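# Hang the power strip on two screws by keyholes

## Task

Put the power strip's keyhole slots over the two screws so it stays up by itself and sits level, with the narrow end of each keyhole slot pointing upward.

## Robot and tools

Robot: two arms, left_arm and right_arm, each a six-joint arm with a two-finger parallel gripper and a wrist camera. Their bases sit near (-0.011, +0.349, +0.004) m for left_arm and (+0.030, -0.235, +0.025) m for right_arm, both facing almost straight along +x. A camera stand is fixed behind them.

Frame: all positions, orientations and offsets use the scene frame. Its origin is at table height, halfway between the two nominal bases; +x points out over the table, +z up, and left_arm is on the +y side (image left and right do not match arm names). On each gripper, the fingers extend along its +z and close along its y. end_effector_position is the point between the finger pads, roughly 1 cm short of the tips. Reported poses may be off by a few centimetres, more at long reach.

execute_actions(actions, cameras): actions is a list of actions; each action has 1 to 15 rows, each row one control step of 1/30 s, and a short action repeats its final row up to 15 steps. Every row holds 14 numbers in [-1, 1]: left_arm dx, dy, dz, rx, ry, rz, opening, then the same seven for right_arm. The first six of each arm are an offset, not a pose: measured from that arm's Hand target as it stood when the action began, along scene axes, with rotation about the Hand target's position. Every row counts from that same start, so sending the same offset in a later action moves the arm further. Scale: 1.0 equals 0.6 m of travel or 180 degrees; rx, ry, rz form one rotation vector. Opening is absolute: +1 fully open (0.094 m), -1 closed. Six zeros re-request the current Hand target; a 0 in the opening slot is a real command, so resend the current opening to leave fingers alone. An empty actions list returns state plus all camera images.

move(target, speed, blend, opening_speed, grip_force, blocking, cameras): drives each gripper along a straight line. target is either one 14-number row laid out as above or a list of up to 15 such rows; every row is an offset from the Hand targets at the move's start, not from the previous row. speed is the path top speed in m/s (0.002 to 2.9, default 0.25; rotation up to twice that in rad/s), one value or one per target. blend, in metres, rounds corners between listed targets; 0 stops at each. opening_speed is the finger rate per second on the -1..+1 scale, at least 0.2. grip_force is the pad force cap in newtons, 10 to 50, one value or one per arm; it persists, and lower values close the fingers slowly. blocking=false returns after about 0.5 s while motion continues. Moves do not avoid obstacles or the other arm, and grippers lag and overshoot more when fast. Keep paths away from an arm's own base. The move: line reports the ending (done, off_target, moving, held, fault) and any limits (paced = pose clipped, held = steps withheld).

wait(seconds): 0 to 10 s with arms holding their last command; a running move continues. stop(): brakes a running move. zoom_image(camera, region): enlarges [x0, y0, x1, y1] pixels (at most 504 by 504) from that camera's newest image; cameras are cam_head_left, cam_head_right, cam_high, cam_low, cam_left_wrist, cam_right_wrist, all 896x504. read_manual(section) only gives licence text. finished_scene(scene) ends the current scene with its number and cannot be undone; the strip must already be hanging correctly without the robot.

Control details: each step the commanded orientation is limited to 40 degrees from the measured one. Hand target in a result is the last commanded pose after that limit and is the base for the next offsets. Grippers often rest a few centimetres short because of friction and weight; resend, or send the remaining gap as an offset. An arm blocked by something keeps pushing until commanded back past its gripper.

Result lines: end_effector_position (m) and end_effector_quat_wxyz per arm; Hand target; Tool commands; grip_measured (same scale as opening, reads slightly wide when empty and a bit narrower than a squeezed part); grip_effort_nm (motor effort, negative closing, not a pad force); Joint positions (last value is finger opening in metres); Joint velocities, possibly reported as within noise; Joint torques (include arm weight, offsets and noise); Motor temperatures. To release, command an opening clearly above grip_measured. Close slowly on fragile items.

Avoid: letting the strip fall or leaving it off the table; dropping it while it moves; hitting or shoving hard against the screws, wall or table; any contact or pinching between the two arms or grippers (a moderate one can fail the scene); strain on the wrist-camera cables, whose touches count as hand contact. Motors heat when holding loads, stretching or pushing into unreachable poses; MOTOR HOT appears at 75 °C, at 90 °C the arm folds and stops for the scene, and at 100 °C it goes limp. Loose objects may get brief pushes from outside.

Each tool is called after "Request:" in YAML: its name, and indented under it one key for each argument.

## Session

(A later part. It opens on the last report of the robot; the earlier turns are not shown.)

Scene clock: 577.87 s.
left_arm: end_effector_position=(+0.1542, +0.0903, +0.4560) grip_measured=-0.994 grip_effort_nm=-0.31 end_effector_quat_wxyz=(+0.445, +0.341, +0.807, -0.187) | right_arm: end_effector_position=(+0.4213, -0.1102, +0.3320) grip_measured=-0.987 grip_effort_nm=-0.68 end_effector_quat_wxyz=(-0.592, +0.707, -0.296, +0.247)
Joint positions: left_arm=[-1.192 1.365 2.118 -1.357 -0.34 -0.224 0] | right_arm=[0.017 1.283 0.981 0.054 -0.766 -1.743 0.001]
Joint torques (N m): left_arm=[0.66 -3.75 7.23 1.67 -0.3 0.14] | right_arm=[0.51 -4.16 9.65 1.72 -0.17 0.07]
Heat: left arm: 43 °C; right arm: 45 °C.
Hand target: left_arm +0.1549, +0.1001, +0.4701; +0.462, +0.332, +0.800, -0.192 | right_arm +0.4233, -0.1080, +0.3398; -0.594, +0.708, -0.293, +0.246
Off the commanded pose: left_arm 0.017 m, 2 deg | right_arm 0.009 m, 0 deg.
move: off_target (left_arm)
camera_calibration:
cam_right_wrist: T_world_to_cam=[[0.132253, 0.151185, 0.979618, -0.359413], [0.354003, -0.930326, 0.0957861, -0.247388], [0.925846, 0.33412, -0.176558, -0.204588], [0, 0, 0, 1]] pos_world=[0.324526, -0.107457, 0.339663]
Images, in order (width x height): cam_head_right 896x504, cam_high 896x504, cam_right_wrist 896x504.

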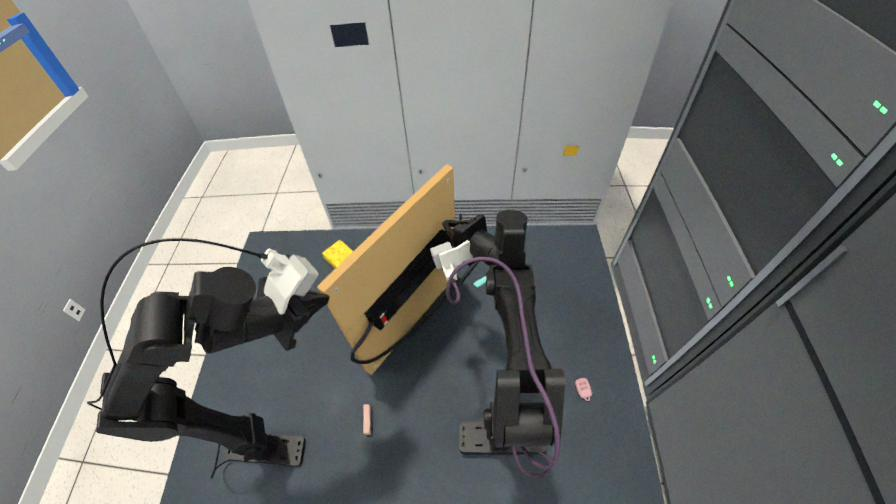

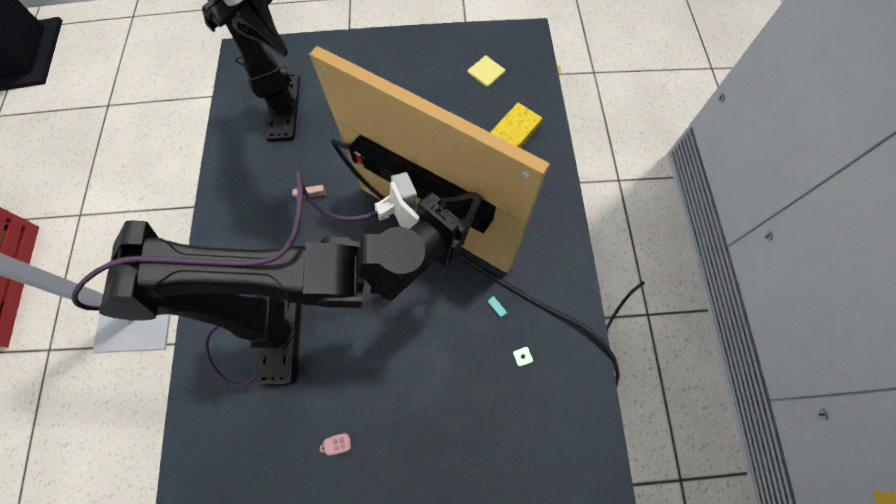

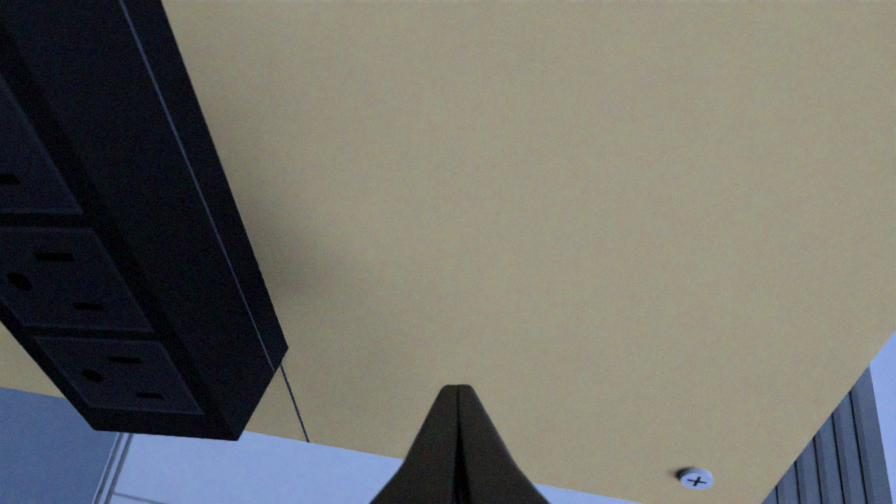

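Request:
move:
  target: [0,0,0,0,0,0,-1.0, 0.0094,0.0138,-0.0667,0,0,0,-1.0]
  speed: 0.1
  cameras: ["cam_head_right", "cam_high", "cam_left_wrist"]

Request:
zoom_image:
  camera: "cam_head_right"
  region: [400, 190, 500, 270]

Request:
zoom_image:
  camera: "cam_high"
  region: [410, 160, 550, 270]

Request:
zoom_image:
  camera: "cam_left_wrist"
  region: [300, 40, 460, 220]

Scene clock: 583.93 s.
left_arm: end_effector_position=(+0.1542, +0.0903, +0.4560) grip_measured=-0.994 grip_effort_nm=-0.31 end_effector_quat_wxyz=(+0.445, +0.341, +0.807, -0.187) | right_arm: end_effector_position=(+0.4290, -0.1017, +0.3038) grip_measured=-0.987 grip_effort_nm=-0.68 end_effector_quat_wxyz=(-0.592, +0.708, -0.290, +0.252)
Joint positions: left_arm=[-1.192 1.365 2.118 -1.357 -0.34 -0.224 0] | right_arm=[0.048 1.328 0.894 0.201 -0.737 -1.743 0.001]
Joint torques (N m): left_arm=[0.65 -3.75 7.21 1.67 -0.3 0.14] | right_arm=[0.39 -4.79 5.94 1.98 -0.11 0.12]
Heat: left arm: 43 °C; right arm: 45 °C.
Hand target: left_arm +0.1549, +0.1001, +0.4701; +0.462, +0.332, +0.800, -0.192 | right_arm +0.4289, -0.0996, +0.2999; -0.594, +0.708, -0.293, +0.246
Off the commanded pose: left_arm 0.017 m, 2 deg | right_arm 0.004 m, 1 deg.
move: off_target (left_arm)
camera_calibration:
cam_left_wrist: T_world_to_cam=[[-0.712764, -0.701404, -0.000832196, 0.173133], [-0.586468, 0.596617, -0.547817, 0.324352], [0.384737, -0.389976, -0.836598, 0.444681], [0, 0, 0, 1]] pos_world=[0.14254, 0.101338, 0.549849]
Images, in order (width x height): cam_head_right 896x504, cam_high 896x504, cam_left_wrist 896x504.

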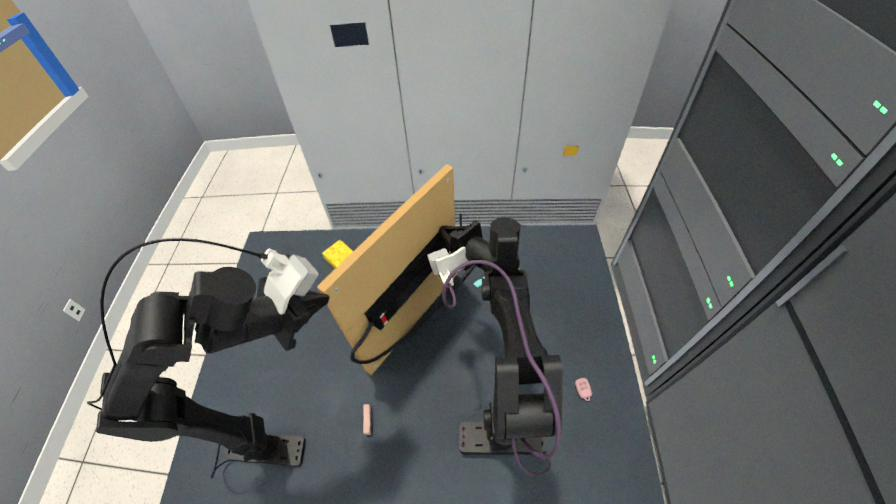

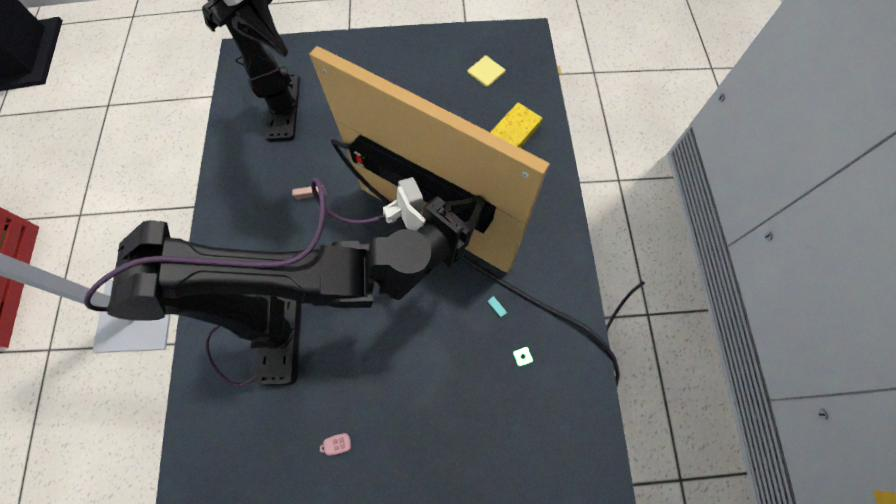

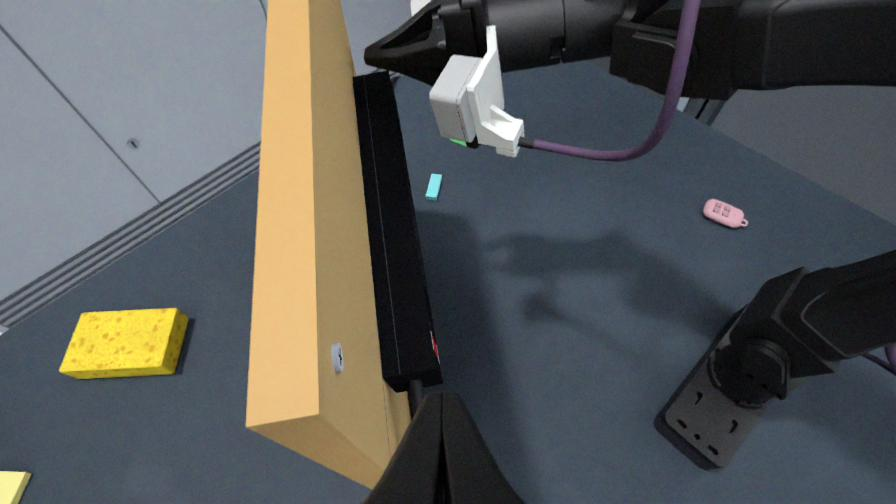

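Scaled by 5.040 from the camera's 896x504 image, which has a finer 1280x720 frame.

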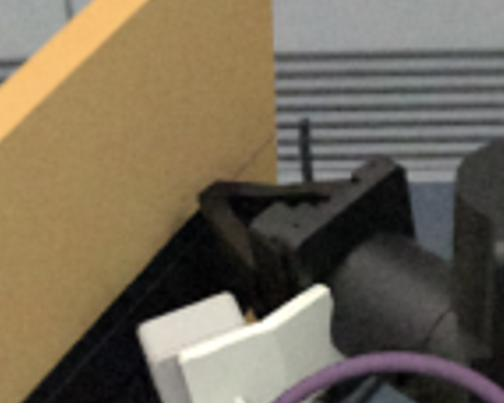

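Scaled by 3.600 from the camera's 896x504 image, which has a finer 1280x720 frame.

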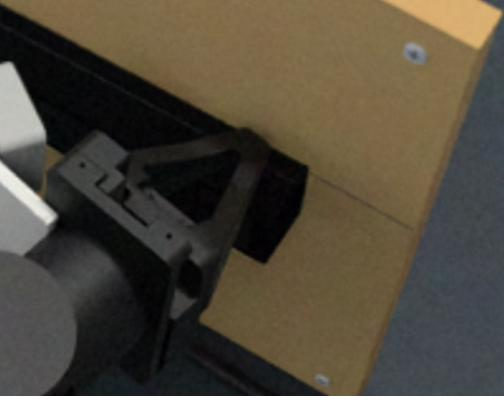

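Scaled by 2.800 from the camera's 896x504 image, which has a finer 1280x720 frame.

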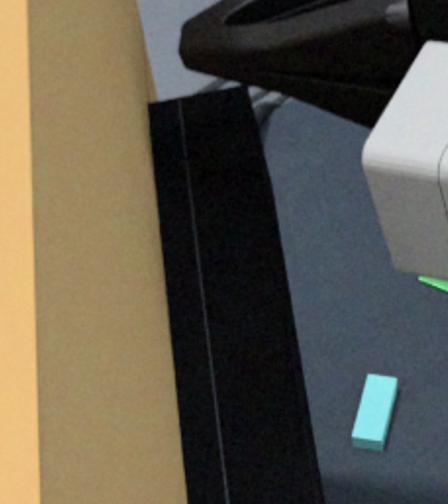

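Request:
move:
  target: [0,0,0,0,0,0,-1.0, 0.0,0.0,-0.0417,0,0,0,-1.0]
  speed: 0.04
  cameras: ["cam_head_right", "cam_left_wrist"]

Request:
zoom_image:
  camera: "cam_head_right"
  region: [400, 190, 500, 270]

Request:
zoom_image:
  camera: "cam_left_wrist"
  region: [300, 40, 460, 220]

Scene clock: 587.10 s.
left_arm: end_effector_position=(+0.1542, +0.0903, +0.4560) grip_measured=-0.994 grip_effort_nm=-0.31 end_effector_quat_wxyz=(+0.445, +0.341, +0.807, -0.187) | right_arm: end_effector_position=(+0.4291, -0.1018, +0.2811) grip_measured=-0.987 grip_effort_nm=-0.68 end_effector_quat_wxyz=(-0.593, +0.707, -0.289, +0.254)
Joint positions: left_arm=[-1.192 1.365 2.118 -1.357 -0.34 -0.224 0] | right_arm=[0.048 1.352 0.814 0.31 -0.737 -1.743 0.001]
Joint torques (N m): left_arm=[0.66 -3.75 7.21 1.67 -0.3 0.14] | right_arm=[0.29 -4.46 5.59 2.01 -0.15 0.09]
Heat: left arm: 43 °C; right arm: 45 °C.
Hand target: left_arm +0.1549, +0.1001, +0.4701; +0.462, +0.332, +0.800, -0.192 | right_arm +0.4289, -0.0996, +0.2748; -0.594, +0.708, -0.293, +0.246
Off the commanded pose: left_arm 0.017 m, 2 deg | right_arm 0.007 m, 1 deg.
move: off_target (left_arm)
camera_calibration:
cam_left_wrist: T_world_to_cam=[[-0.712764, -0.701404, -0.000832196, 0.173133], [-0.586468, 0.596617, -0.547817, 0.324352], [0.384737, -0.389976, -0.836598, 0.444681], [0, 0, 0, 1]] pos_world=[0.14254, 0.101338, 0.549849]
Images, in order (width x height): cam_head_right 896x504, cam_left_wrist 896x504.

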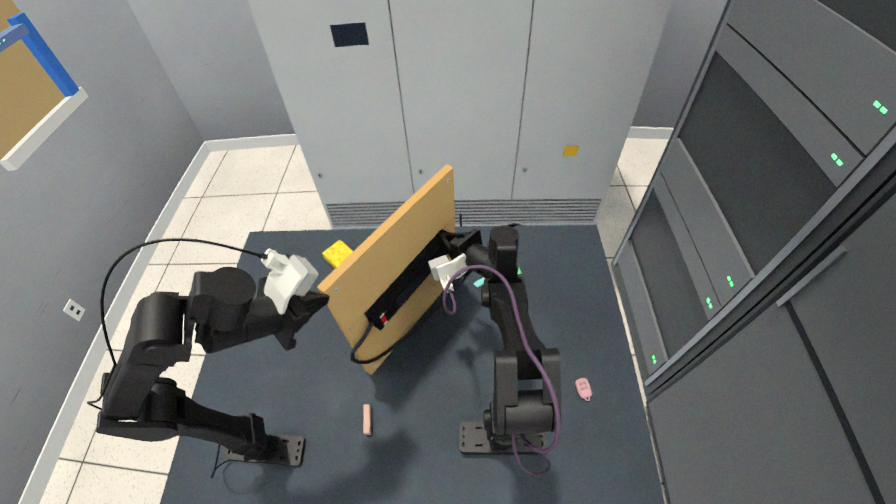

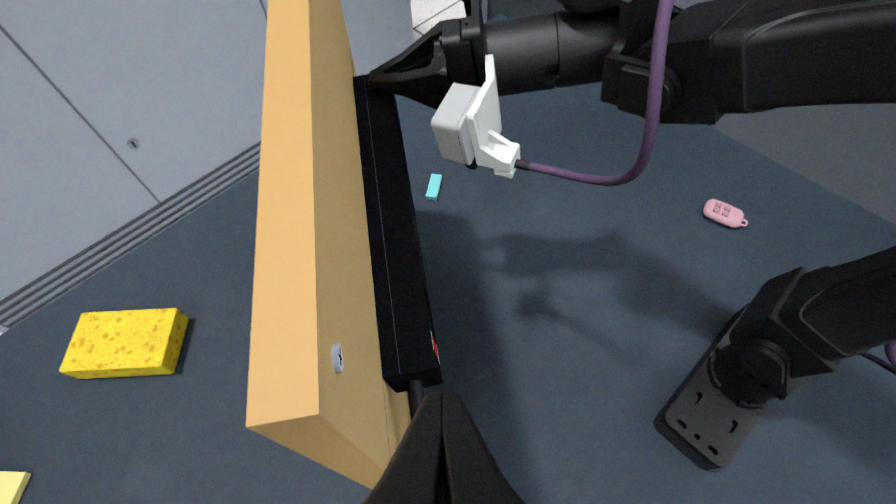

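Scaled by 5.040 from the camera's 896x504 image, which has a finer 1280x720 frame.

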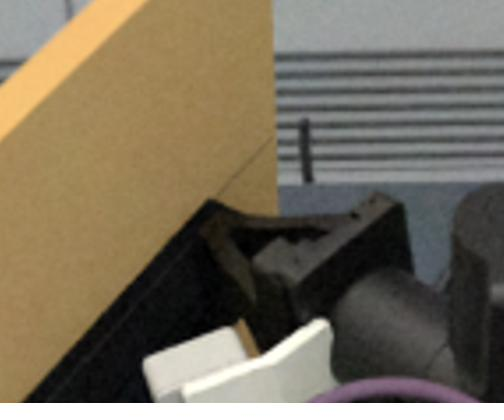

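Scaled by 2.800 from the camera's 896x504 image, which has a finer 1280x720 frame.

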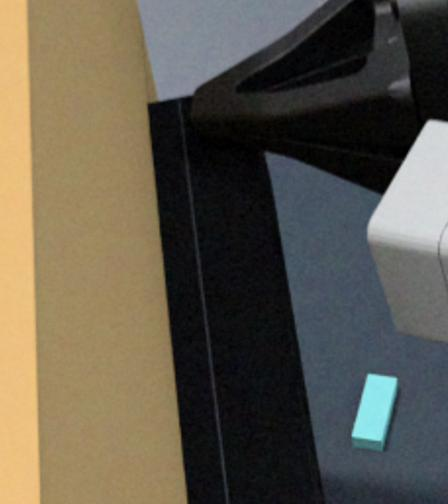

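Request:
move:
  target: [0,0,0,0,0,0,-1.0, 0.0,0.0,-0.0133,0,0,0,-1.0]
  speed: 0.03
  cameras: ["cam_left_wrist", "cam_head_right"]

Request:
zoom_image:
  camera: "cam_left_wrist"
  region: [300, 40, 460, 220]

Request:
zoom_image:
  camera: "cam_head_right"
  region: [425, 205, 470, 250]

Scene clock: 588.63 s.
left_arm: end_effector_position=(+0.1542, +0.0903, +0.4560) grip_measured=-0.994 grip_effort_nm=-0.31 end_effector_quat_wxyz=(+0.445, +0.341, +0.807, -0.187) | right_arm: end_effector_position=(+0.4294, -0.1018, +0.2768) grip_measured=-0.987 grip_effort_nm=-0.68 end_effector_quat_wxyz=(-0.595, +0.706, -0.285, +0.259)
Joint positions: left_arm=[-1.192 1.365 2.118 -1.357 -0.34 -0.224 0] | right_arm=[0.048 1.361 0.793 0.352 -0.737 -1.743 0.001]
Joint torques (N m): left_arm=[0.65 -3.74 7.21 1.66 -0.3 0.14] | right_arm=[0.46 -4.31 5.53 1.95 -0.15 0.13]
Heat: left arm: 43 °C; right arm: 45 °C.
Hand target: left_arm +0.1549, +0.1001, +0.4701; +0.462, +0.332, +0.800, -0.192 | right_arm +0.4289, -0.0996, +0.2669; -0.594, +0.708, -0.293, +0.246
Off the commanded pose: left_arm 0.017 m, 2 deg | right_arm 0.010 m, 2 deg.
move: off_target (left_arm)
camera_calibration:
cam_left_wrist: T_world_to_cam=[[-0.712764, -0.701404, -0.000832196, 0.173133], [-0.586468, 0.596617, -0.547817, 0.324352], [0.384737, -0.389976, -0.836598, 0.444681], [0, 0, 0, 1]] pos_world=[0.14254, 0.101338, 0.549849]
Images, in order (width x height): cam_head_right 896x504, cam_left_wrist 896x504.

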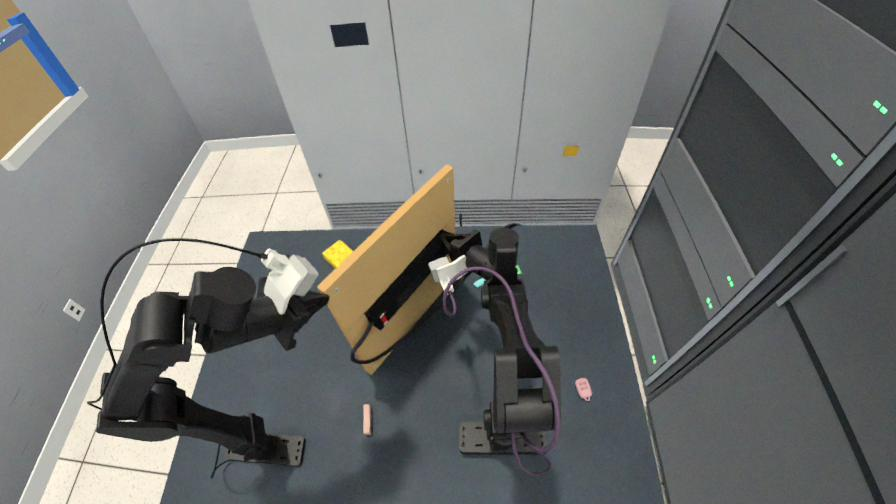

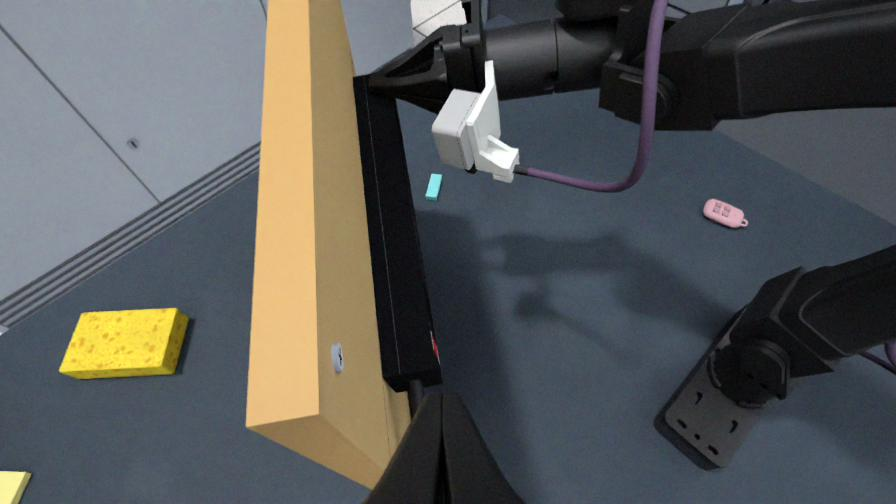

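Scaled by 2.800 from the camera's 896x504 image, which has a finer 1280x720 frame.

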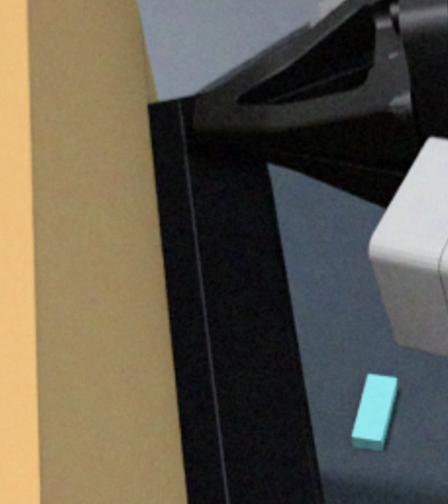

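Scaled by 11.200 from the camera's 896x504 image, which has a finer 1280x720 frame.

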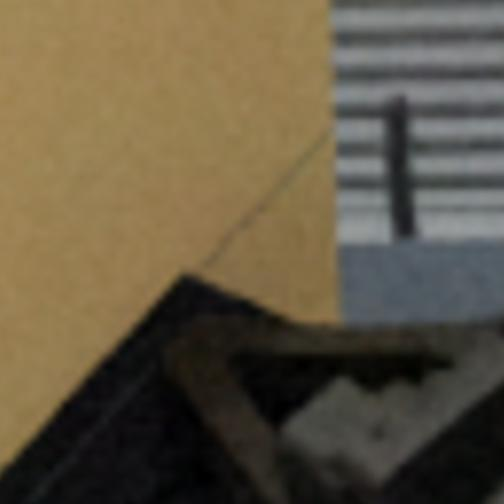

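Request:
move:
  target: [0,0,0,0,0,0,-1.0, 0.0,0.0,-0.025,0,0,0,-1.0]
  speed: 0.03
  cameras: ["cam_left_wrist", "cam_head_right"]

Request:
zoom_image:
  camera: "cam_left_wrist"
  region: [300, 40, 460, 220]

Request:
zoom_image:
  camera: "cam_head_right"
  region: [425, 205, 470, 250]

Scene clock: 590.63 s.
left_arm: end_effector_position=(+0.1542, +0.0903, +0.4560) grip_measured=-0.994 grip_effort_nm=-0.31 end_effector_quat_wxyz=(+0.445, +0.341, +0.807, -0.187) | right_arm: end_effector_position=(+0.4303, -0.1018, +0.2700) grip_measured=-0.987 grip_effort_nm=-0.68 end_effector_quat_wxyz=(-0.599, +0.701, -0.276, +0.269)
Joint positions: left_arm=[-1.192 1.365 2.118 -1.357 -0.34 -0.224 0] | right_arm=[0.048 1.379 0.753 0.441 -0.737 -1.743 0.001]
Joint torques (N m): left_arm=[0.66 -3.74 7.23 1.66 -0.3 0.15] | right_arm=[0.43 -3.78 5.03 1.77 -0.12 0.14]
Heat: left arm: 43 °C; right arm: 44 °C.
Hand target: left_arm +0.1549, +0.1001, +0.4701; +0.462, +0.332, +0.800, -0.192 | right_arm +0.4289, -0.0996, +0.2520; -0.594, +0.708, -0.293, +0.246
Off the commanded pose: left_arm 0.017 m, 2 deg | right_arm 0.018 m, 3 deg.
move: off_target (left_arm, right_arm)
camera_calibration:
cam_left_wrist: T_world_to_cam=[[-0.712764, -0.701404, -0.000832196, 0.173133], [-0.586468, 0.596617, -0.547817, 0.324352], [0.384737, -0.389976, -0.836598, 0.444681], [0, 0, 0, 1]] pos_world=[0.14254, 0.101338, 0.549849]
Images, in order (width x height): cam_head_right 896x504, cam_left_wrist 896x504.

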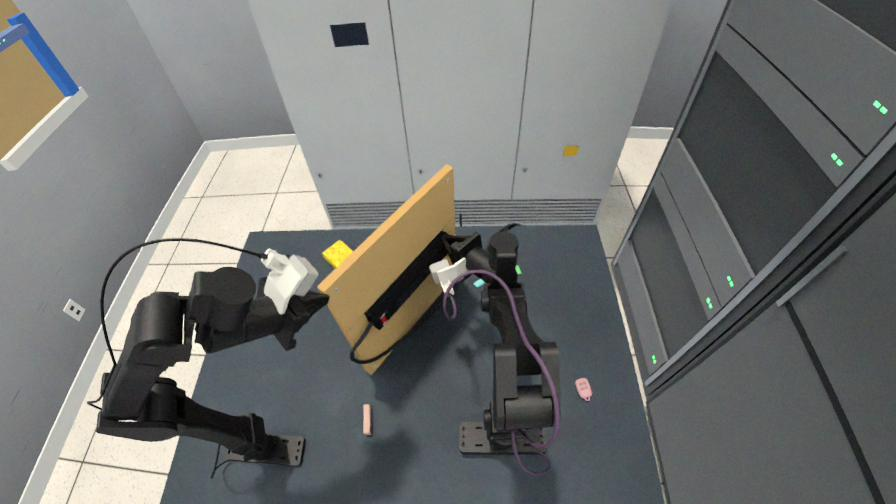

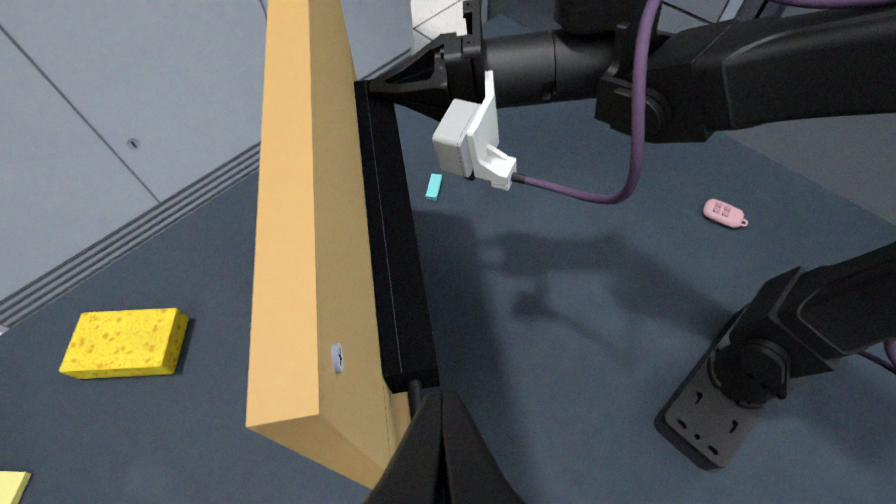

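Scaled by 2.800 from the camera's 896x504 image, which has a finer 1280x720 frame.

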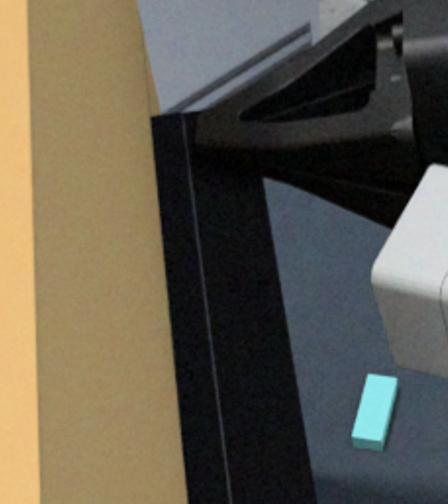

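Scaled by 11.200 from the camera's 896x504 image, which has a finer 1280x720 frame.

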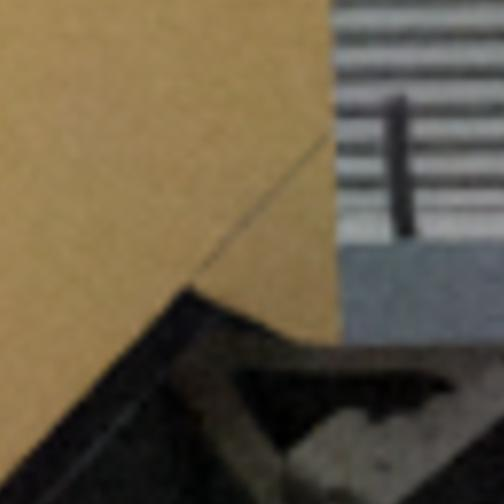

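Request:
move:
  target: [0,0,0,0,0,0,-1.0, 0.0,0.0,0.075,0,0,0,-1.0]
  speed: 0.04
  cameras: ["cam_left_wrist", "cam_head_right"]

Request:
zoom_image:
  camera: "cam_left_wrist"
  region: [300, 40, 460, 220]

Request:
zoom_image:
  camera: "cam_head_right"
  region: [425, 205, 470, 250]

Request:
zoom_image:
  camera: "cam_left_wrist"
  region: [320, 220, 470, 400]

Scene clock: 593.90 s.
left_arm: end_effector_position=(+0.1542, +0.0903, +0.4560) grip_measured=-0.994 grip_effort_nm=-0.31 end_effector_quat_wxyz=(+0.445, +0.341, +0.807, -0.187) | right_arm: end_effector_position=(+0.4308, -0.1017, +0.2770) grip_measured=-0.987 grip_effort_nm=-0.68 end_effector_quat_wxyz=(-0.586, +0.713, -0.303, +0.238)
Joint positions: left_arm=[-1.192 1.365 2.118 -1.357 -0.34 -0.224 0] | right_arm=[0.048 1.363 0.843 0.247 -0.737 -1.74 0.001]
Joint torques (N m): left_arm=[0.68 -3.77 7.23 1.66 -0.3 0.14] | right_arm=[0.44 -7.69 9.35 1.77 -0.14 0.11]
Heat: left arm: 43 °C; right arm: 44 °C.
Hand target: left_arm +0.1549, +0.1001, +0.4701; +0.462, +0.332, +0.800, -0.192 | right_arm +0.4289, -0.0996, +0.2969; -0.594, +0.708, -0.293, +0.246
Off the commanded pose: left_arm 0.017 m, 2 deg | right_arm 0.020 m, 2 deg.
move: off_target (left_arm, right_arm)
camera_calibration:
cam_left_wrist: T_world_to_cam=[[-0.712764, -0.701404, -0.000832196, 0.173133], [-0.586468, 0.596617, -0.547817, 0.324352], [0.384737, -0.389976, -0.836598, 0.444681], [0, 0, 0, 1]] pos_world=[0.14254, 0.101338, 0.549849]
Images, in order (width x height): cam_head_right 896x504, cam_left_wrist 896x504.

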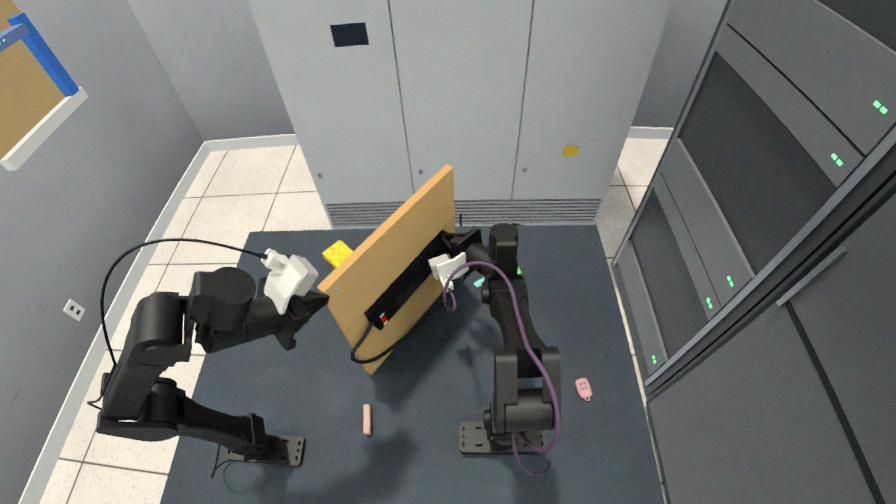

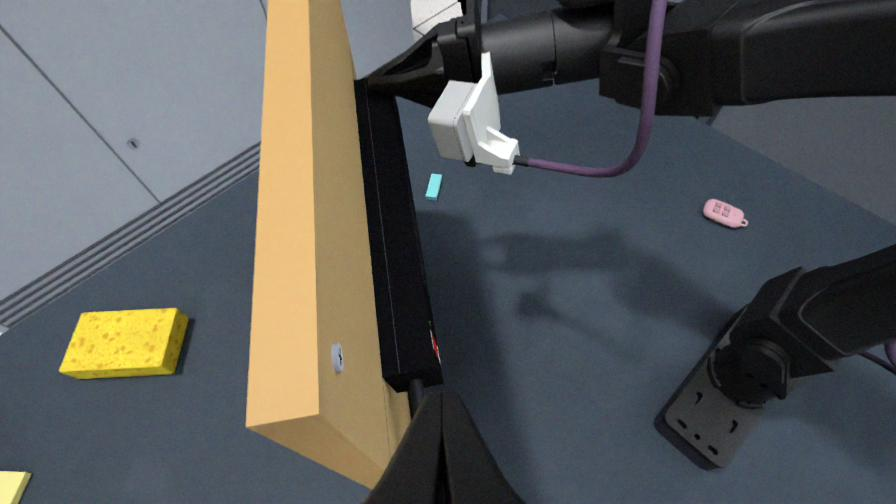

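Scaled by 2.800 from the camera's 896x504 image, which has a finer 1280x720 frame.

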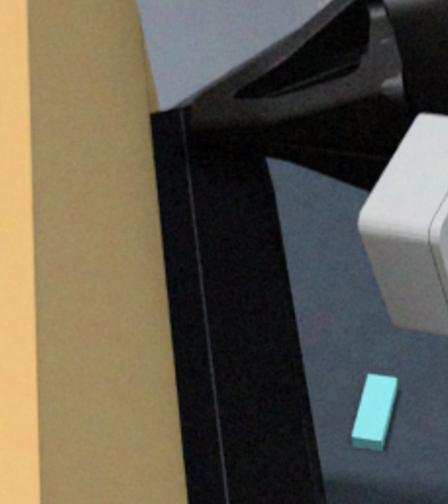

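Scaled by 11.200 from the camera's 896x504 image, which has a finer 1280x720 frame.

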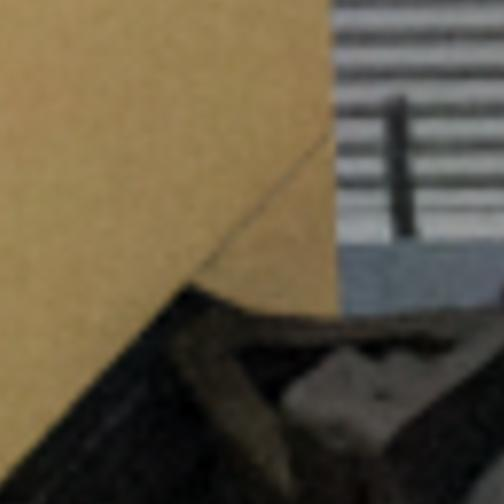

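Scaled by 2.800 from the camera's 896x504 image, which has a finer 1280x720 frame.

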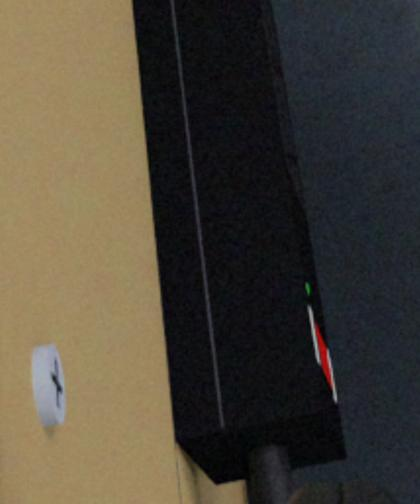

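Request:
move:
  target: [0,0,0,0,0,0,-1.0, 0.0,0.0,0.0583,0,0,0,-1.0]
  speed: 0.05
  cameras: ["cam_left_wrist", "cam_head_right", "cam_high"]

Request:
zoom_image:
  camera: "cam_left_wrist"
  region: [300, 40, 460, 220]

Request:
zoom_image:
  camera: "cam_head_right"
  region: [425, 205, 470, 250]

Request:
zoom_image:
  camera: "cam_high"
  region: [440, 170, 550, 250]

Request:
zoom_image:
  camera: "cam_high"
  region: [320, 100, 400, 180]

Scene clock: 596.40 s.
left_arm: end_effector_position=(+0.1542, +0.0903, +0.4560) grip_measured=-0.994 grip_effort_nm=-0.31 end_effector_quat_wxyz=(+0.445, +0.341, +0.807, -0.187) | right_arm: end_effector_position=(+0.4328, -0.1017, +0.3118) grip_measured=-0.987 grip_effort_nm=-0.68 end_effector_quat_wxyz=(-0.586, +0.713, -0.303, +0.238)
Joint positions: left_arm=[-1.192 1.365 2.118 -1.357 -0.34 -0.224 0] | right_arm=[0.048 1.341 0.967 0.102 -0.736 -1.74 0.001]
Joint torques (N m): left_arm=[0.66 -3.77 7.21 1.66 -0.3 0.14] | right_arm=[0.43 -7.6 9.26 1.77 -0.14 0.13]
Heat: left arm: 43 °C; right arm: 44 °C.
Hand target: left_arm +0.1549, +0.1001, +0.4701; +0.462, +0.332, +0.800, -0.192 | right_arm +0.4289, -0.0996, +0.3318; -0.594, +0.708, -0.293, +0.246
Off the commanded pose: left_arm 0.017 m, 2 deg | right_arm 0.021 m, 2 deg.
move: off_target (left_arm, right_arm)
camera_calibration:
cam_left_wrist: T_world_to_cam=[[-0.712764, -0.701404, -0.000832196, 0.173133], [-0.586468, 0.596617, -0.547817, 0.324352], [0.384737, -0.389976, -0.836598, 0.444681], [0, 0, 0, 1]] pos_world=[0.14254, 0.101338, 0.549849]
Images, in order (width x height): cam_head_right 896x504, cam_high 896x504, cam_left_wrist 896x504.

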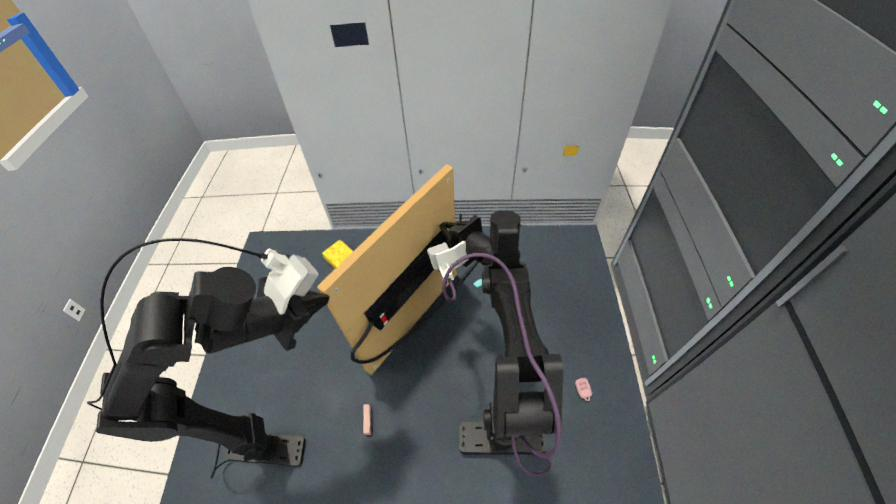

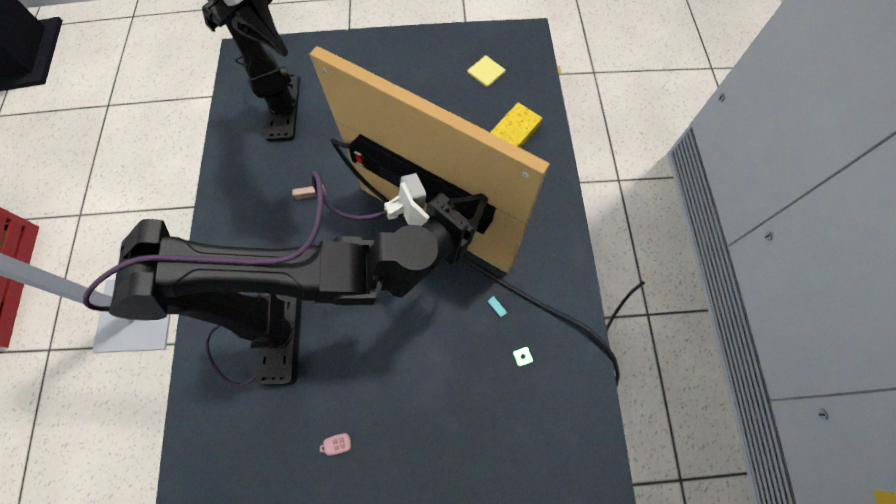

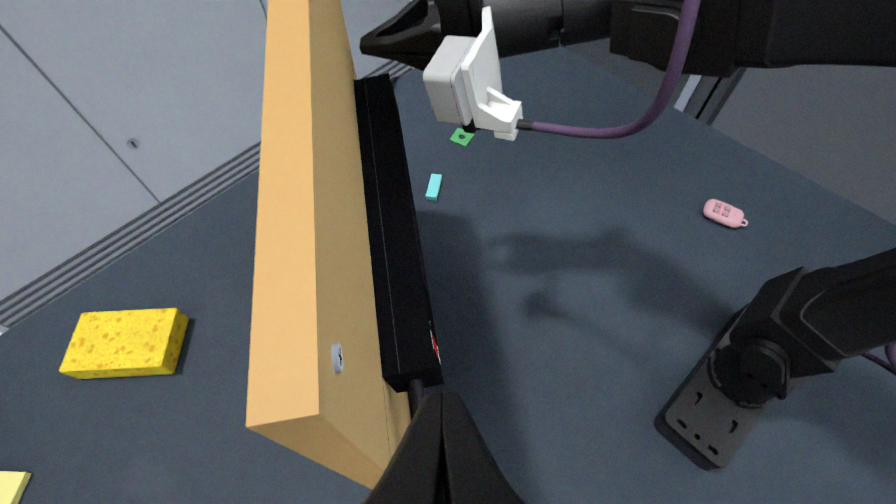

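Scaled by 2.800 from the camera's 896x504 image, which has a finer 1280x720 frame.

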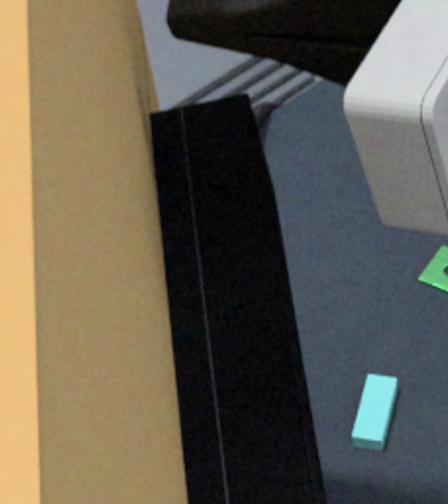

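Scaled by 11.200 from the camera's 896x504 image, which has a finer 1280x720 frame.

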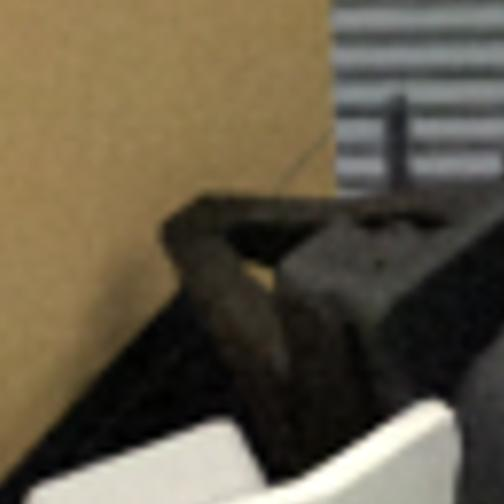

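Scaled by 4.582 from the camera's 896x504 image, which has a finer 1280x720 frame.

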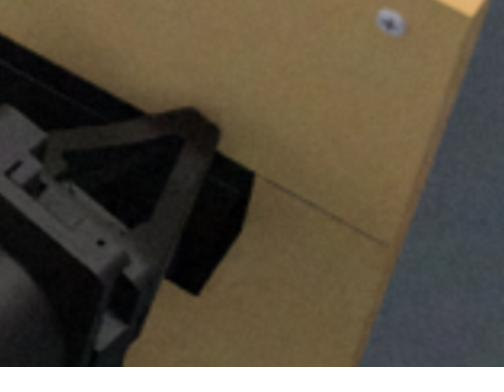

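Scaled by 6.300 from the camera's 896x504 image, which has a finer 1280x720 frame.

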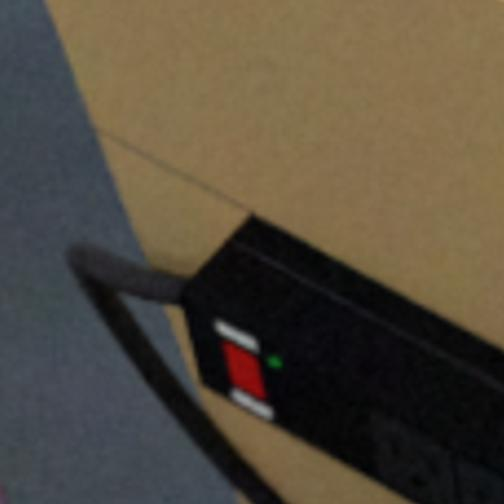

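Request:
move:
  target: [0,0,0,0,0,0,-1.0, -0.094,-0.1375,0.035,0,0,0,-1.0]
  speed: 0.15
  cameras: ["cam_left_wrist", "cam_head_right", "cam_high", "cam_right_wrist"]

Request:
zoom_image:
  camera: "cam_head_right"
  region: [340, 200, 480, 360]

Request:
zoom_image:
  camera: "cam_high"
  region: [310, 100, 540, 260]

Request:
zoom_image:
  camera: "cam_left_wrist"
  region: [320, 40, 470, 400]

Scene clock: 599.37 s.
left_arm: end_effector_position=(+0.1542, +0.0903, +0.4560) grip_measured=-0.994 grip_effort_nm=-0.31 end_effector_quat_wxyz=(+0.445, +0.341, +0.807, -0.187) | right_arm: end_effector_position=(+0.3776, -0.1845, +0.3382) grip_measured=-0.987 grip_effort_nm=-0.68 end_effector_quat_wxyz=(-0.588, +0.708, -0.306, +0.244)
Joint positions: left_arm=[-1.192 1.365 2.118 -1.357 -0.34 -0.224 0] | right_arm=[-0.302 1.163 0.978 -0.212 -1.058 -1.907 0.001]
Joint torques (N m): left_arm=[0.66 -3.75 7.23 1.67 -0.29 0.15] | right_arm=[-0.27 -4.67 9.26 1.5 -0.43 0.07]
Heat: left arm: 43 °C; right arm: 45 °C.
Hand target: left_arm +0.1549, +0.1001, +0.4701; +0.462, +0.332, +0.800, -0.192 | right_arm +0.3724, -0.1820, +0.3529; -0.594, +0.708, -0.293, +0.246
Off the commanded pose: left_arm 0.017 m, 2 deg | right_arm 0.016 m, 2 deg.
move: off_target (left_arm, right_arm)
camera_calibration:
cam_left_wrist: T_world_to_cam=[[-0.712764, -0.701404, -0.000832196, 0.173133], [-0.586468, 0.596617, -0.547817, 0.324352], [0.384737, -0.389976, -0.836598, 0.444681], [0, 0, 0, 1]] pos_world=[0.14254, 0.101338, 0.549849]
cam_right_wrist: T_world_to_cam=[[0.151645, 0.149987, 0.976989, -0.35517], [0.345064, -0.934267, 0.0898688, -0.296887], [0.926247, 0.323496, -0.193433, -0.13457], [0, 0, 0, 1]] pos_world=[0.28095, -0.180568, 0.347648]
Images, in order (width x height): cam_head_right 896x504, cam_high 896x504, cam_left_wrist 896x504, cam_right_wrist 896x504.

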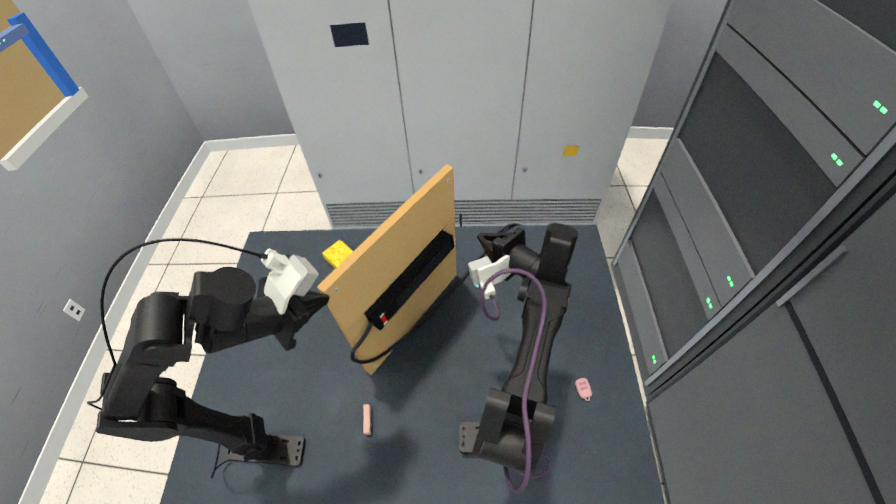

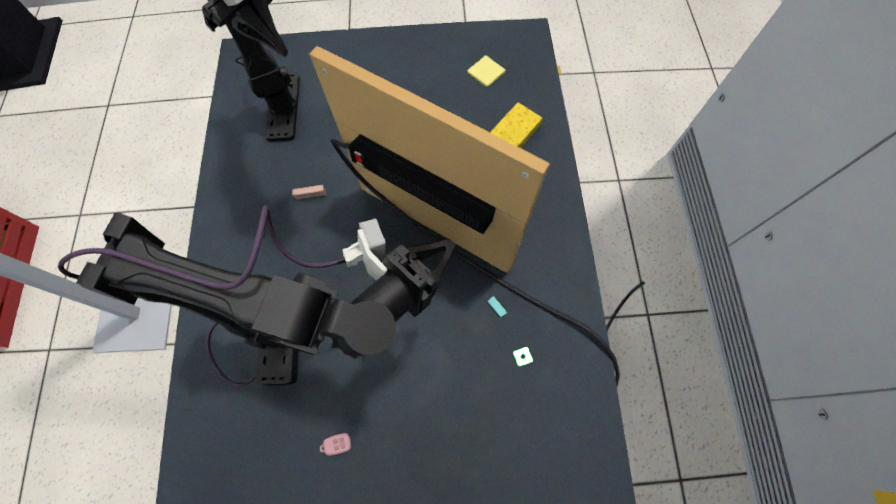

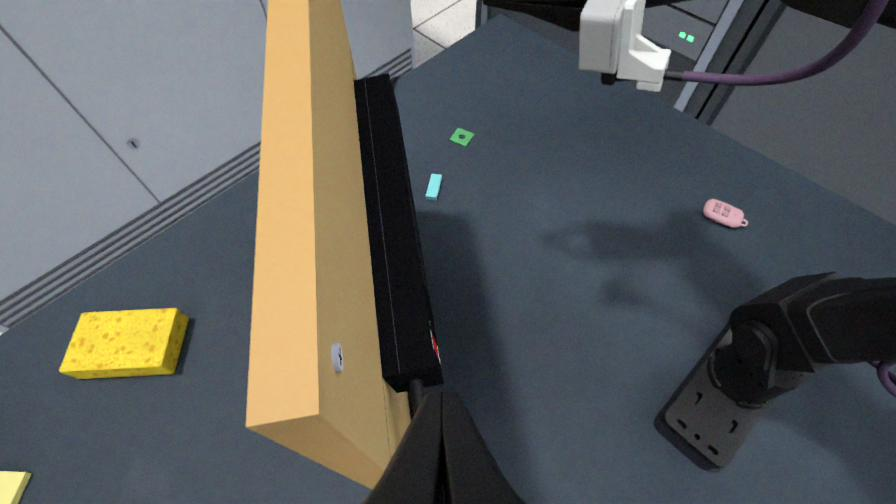

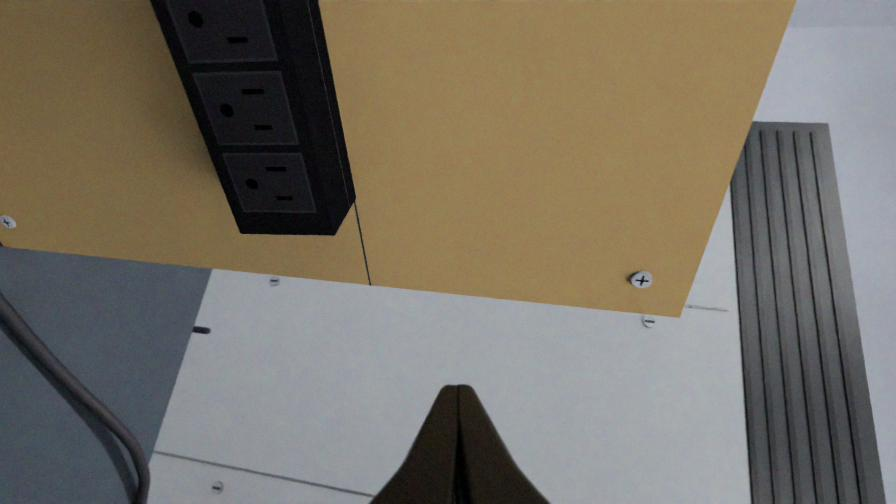

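Scaled by 3.150 from the camera's 896x504 image, which has a finer 1280x720 frame.

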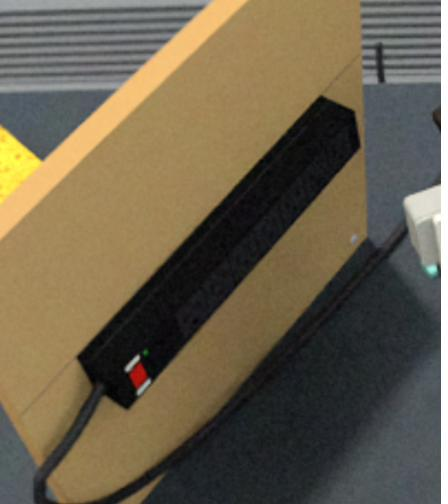

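Scaled by 2.191 from the camera's 896x504 image, which has a finer 1280x720 frame.

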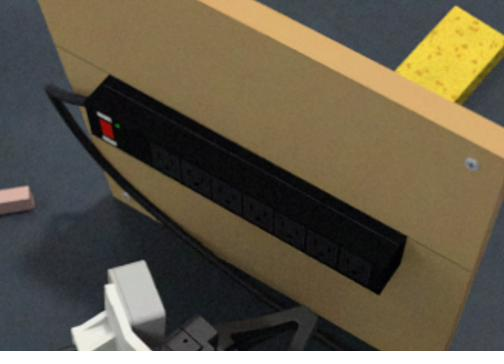

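Scaled by 1.400 from the camera's 896x504 image, which has a finer 1280x720 frame.

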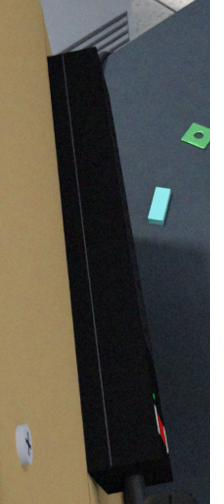

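Request:
finished_scene:
  scene: 2

The scene is finished: the task was done.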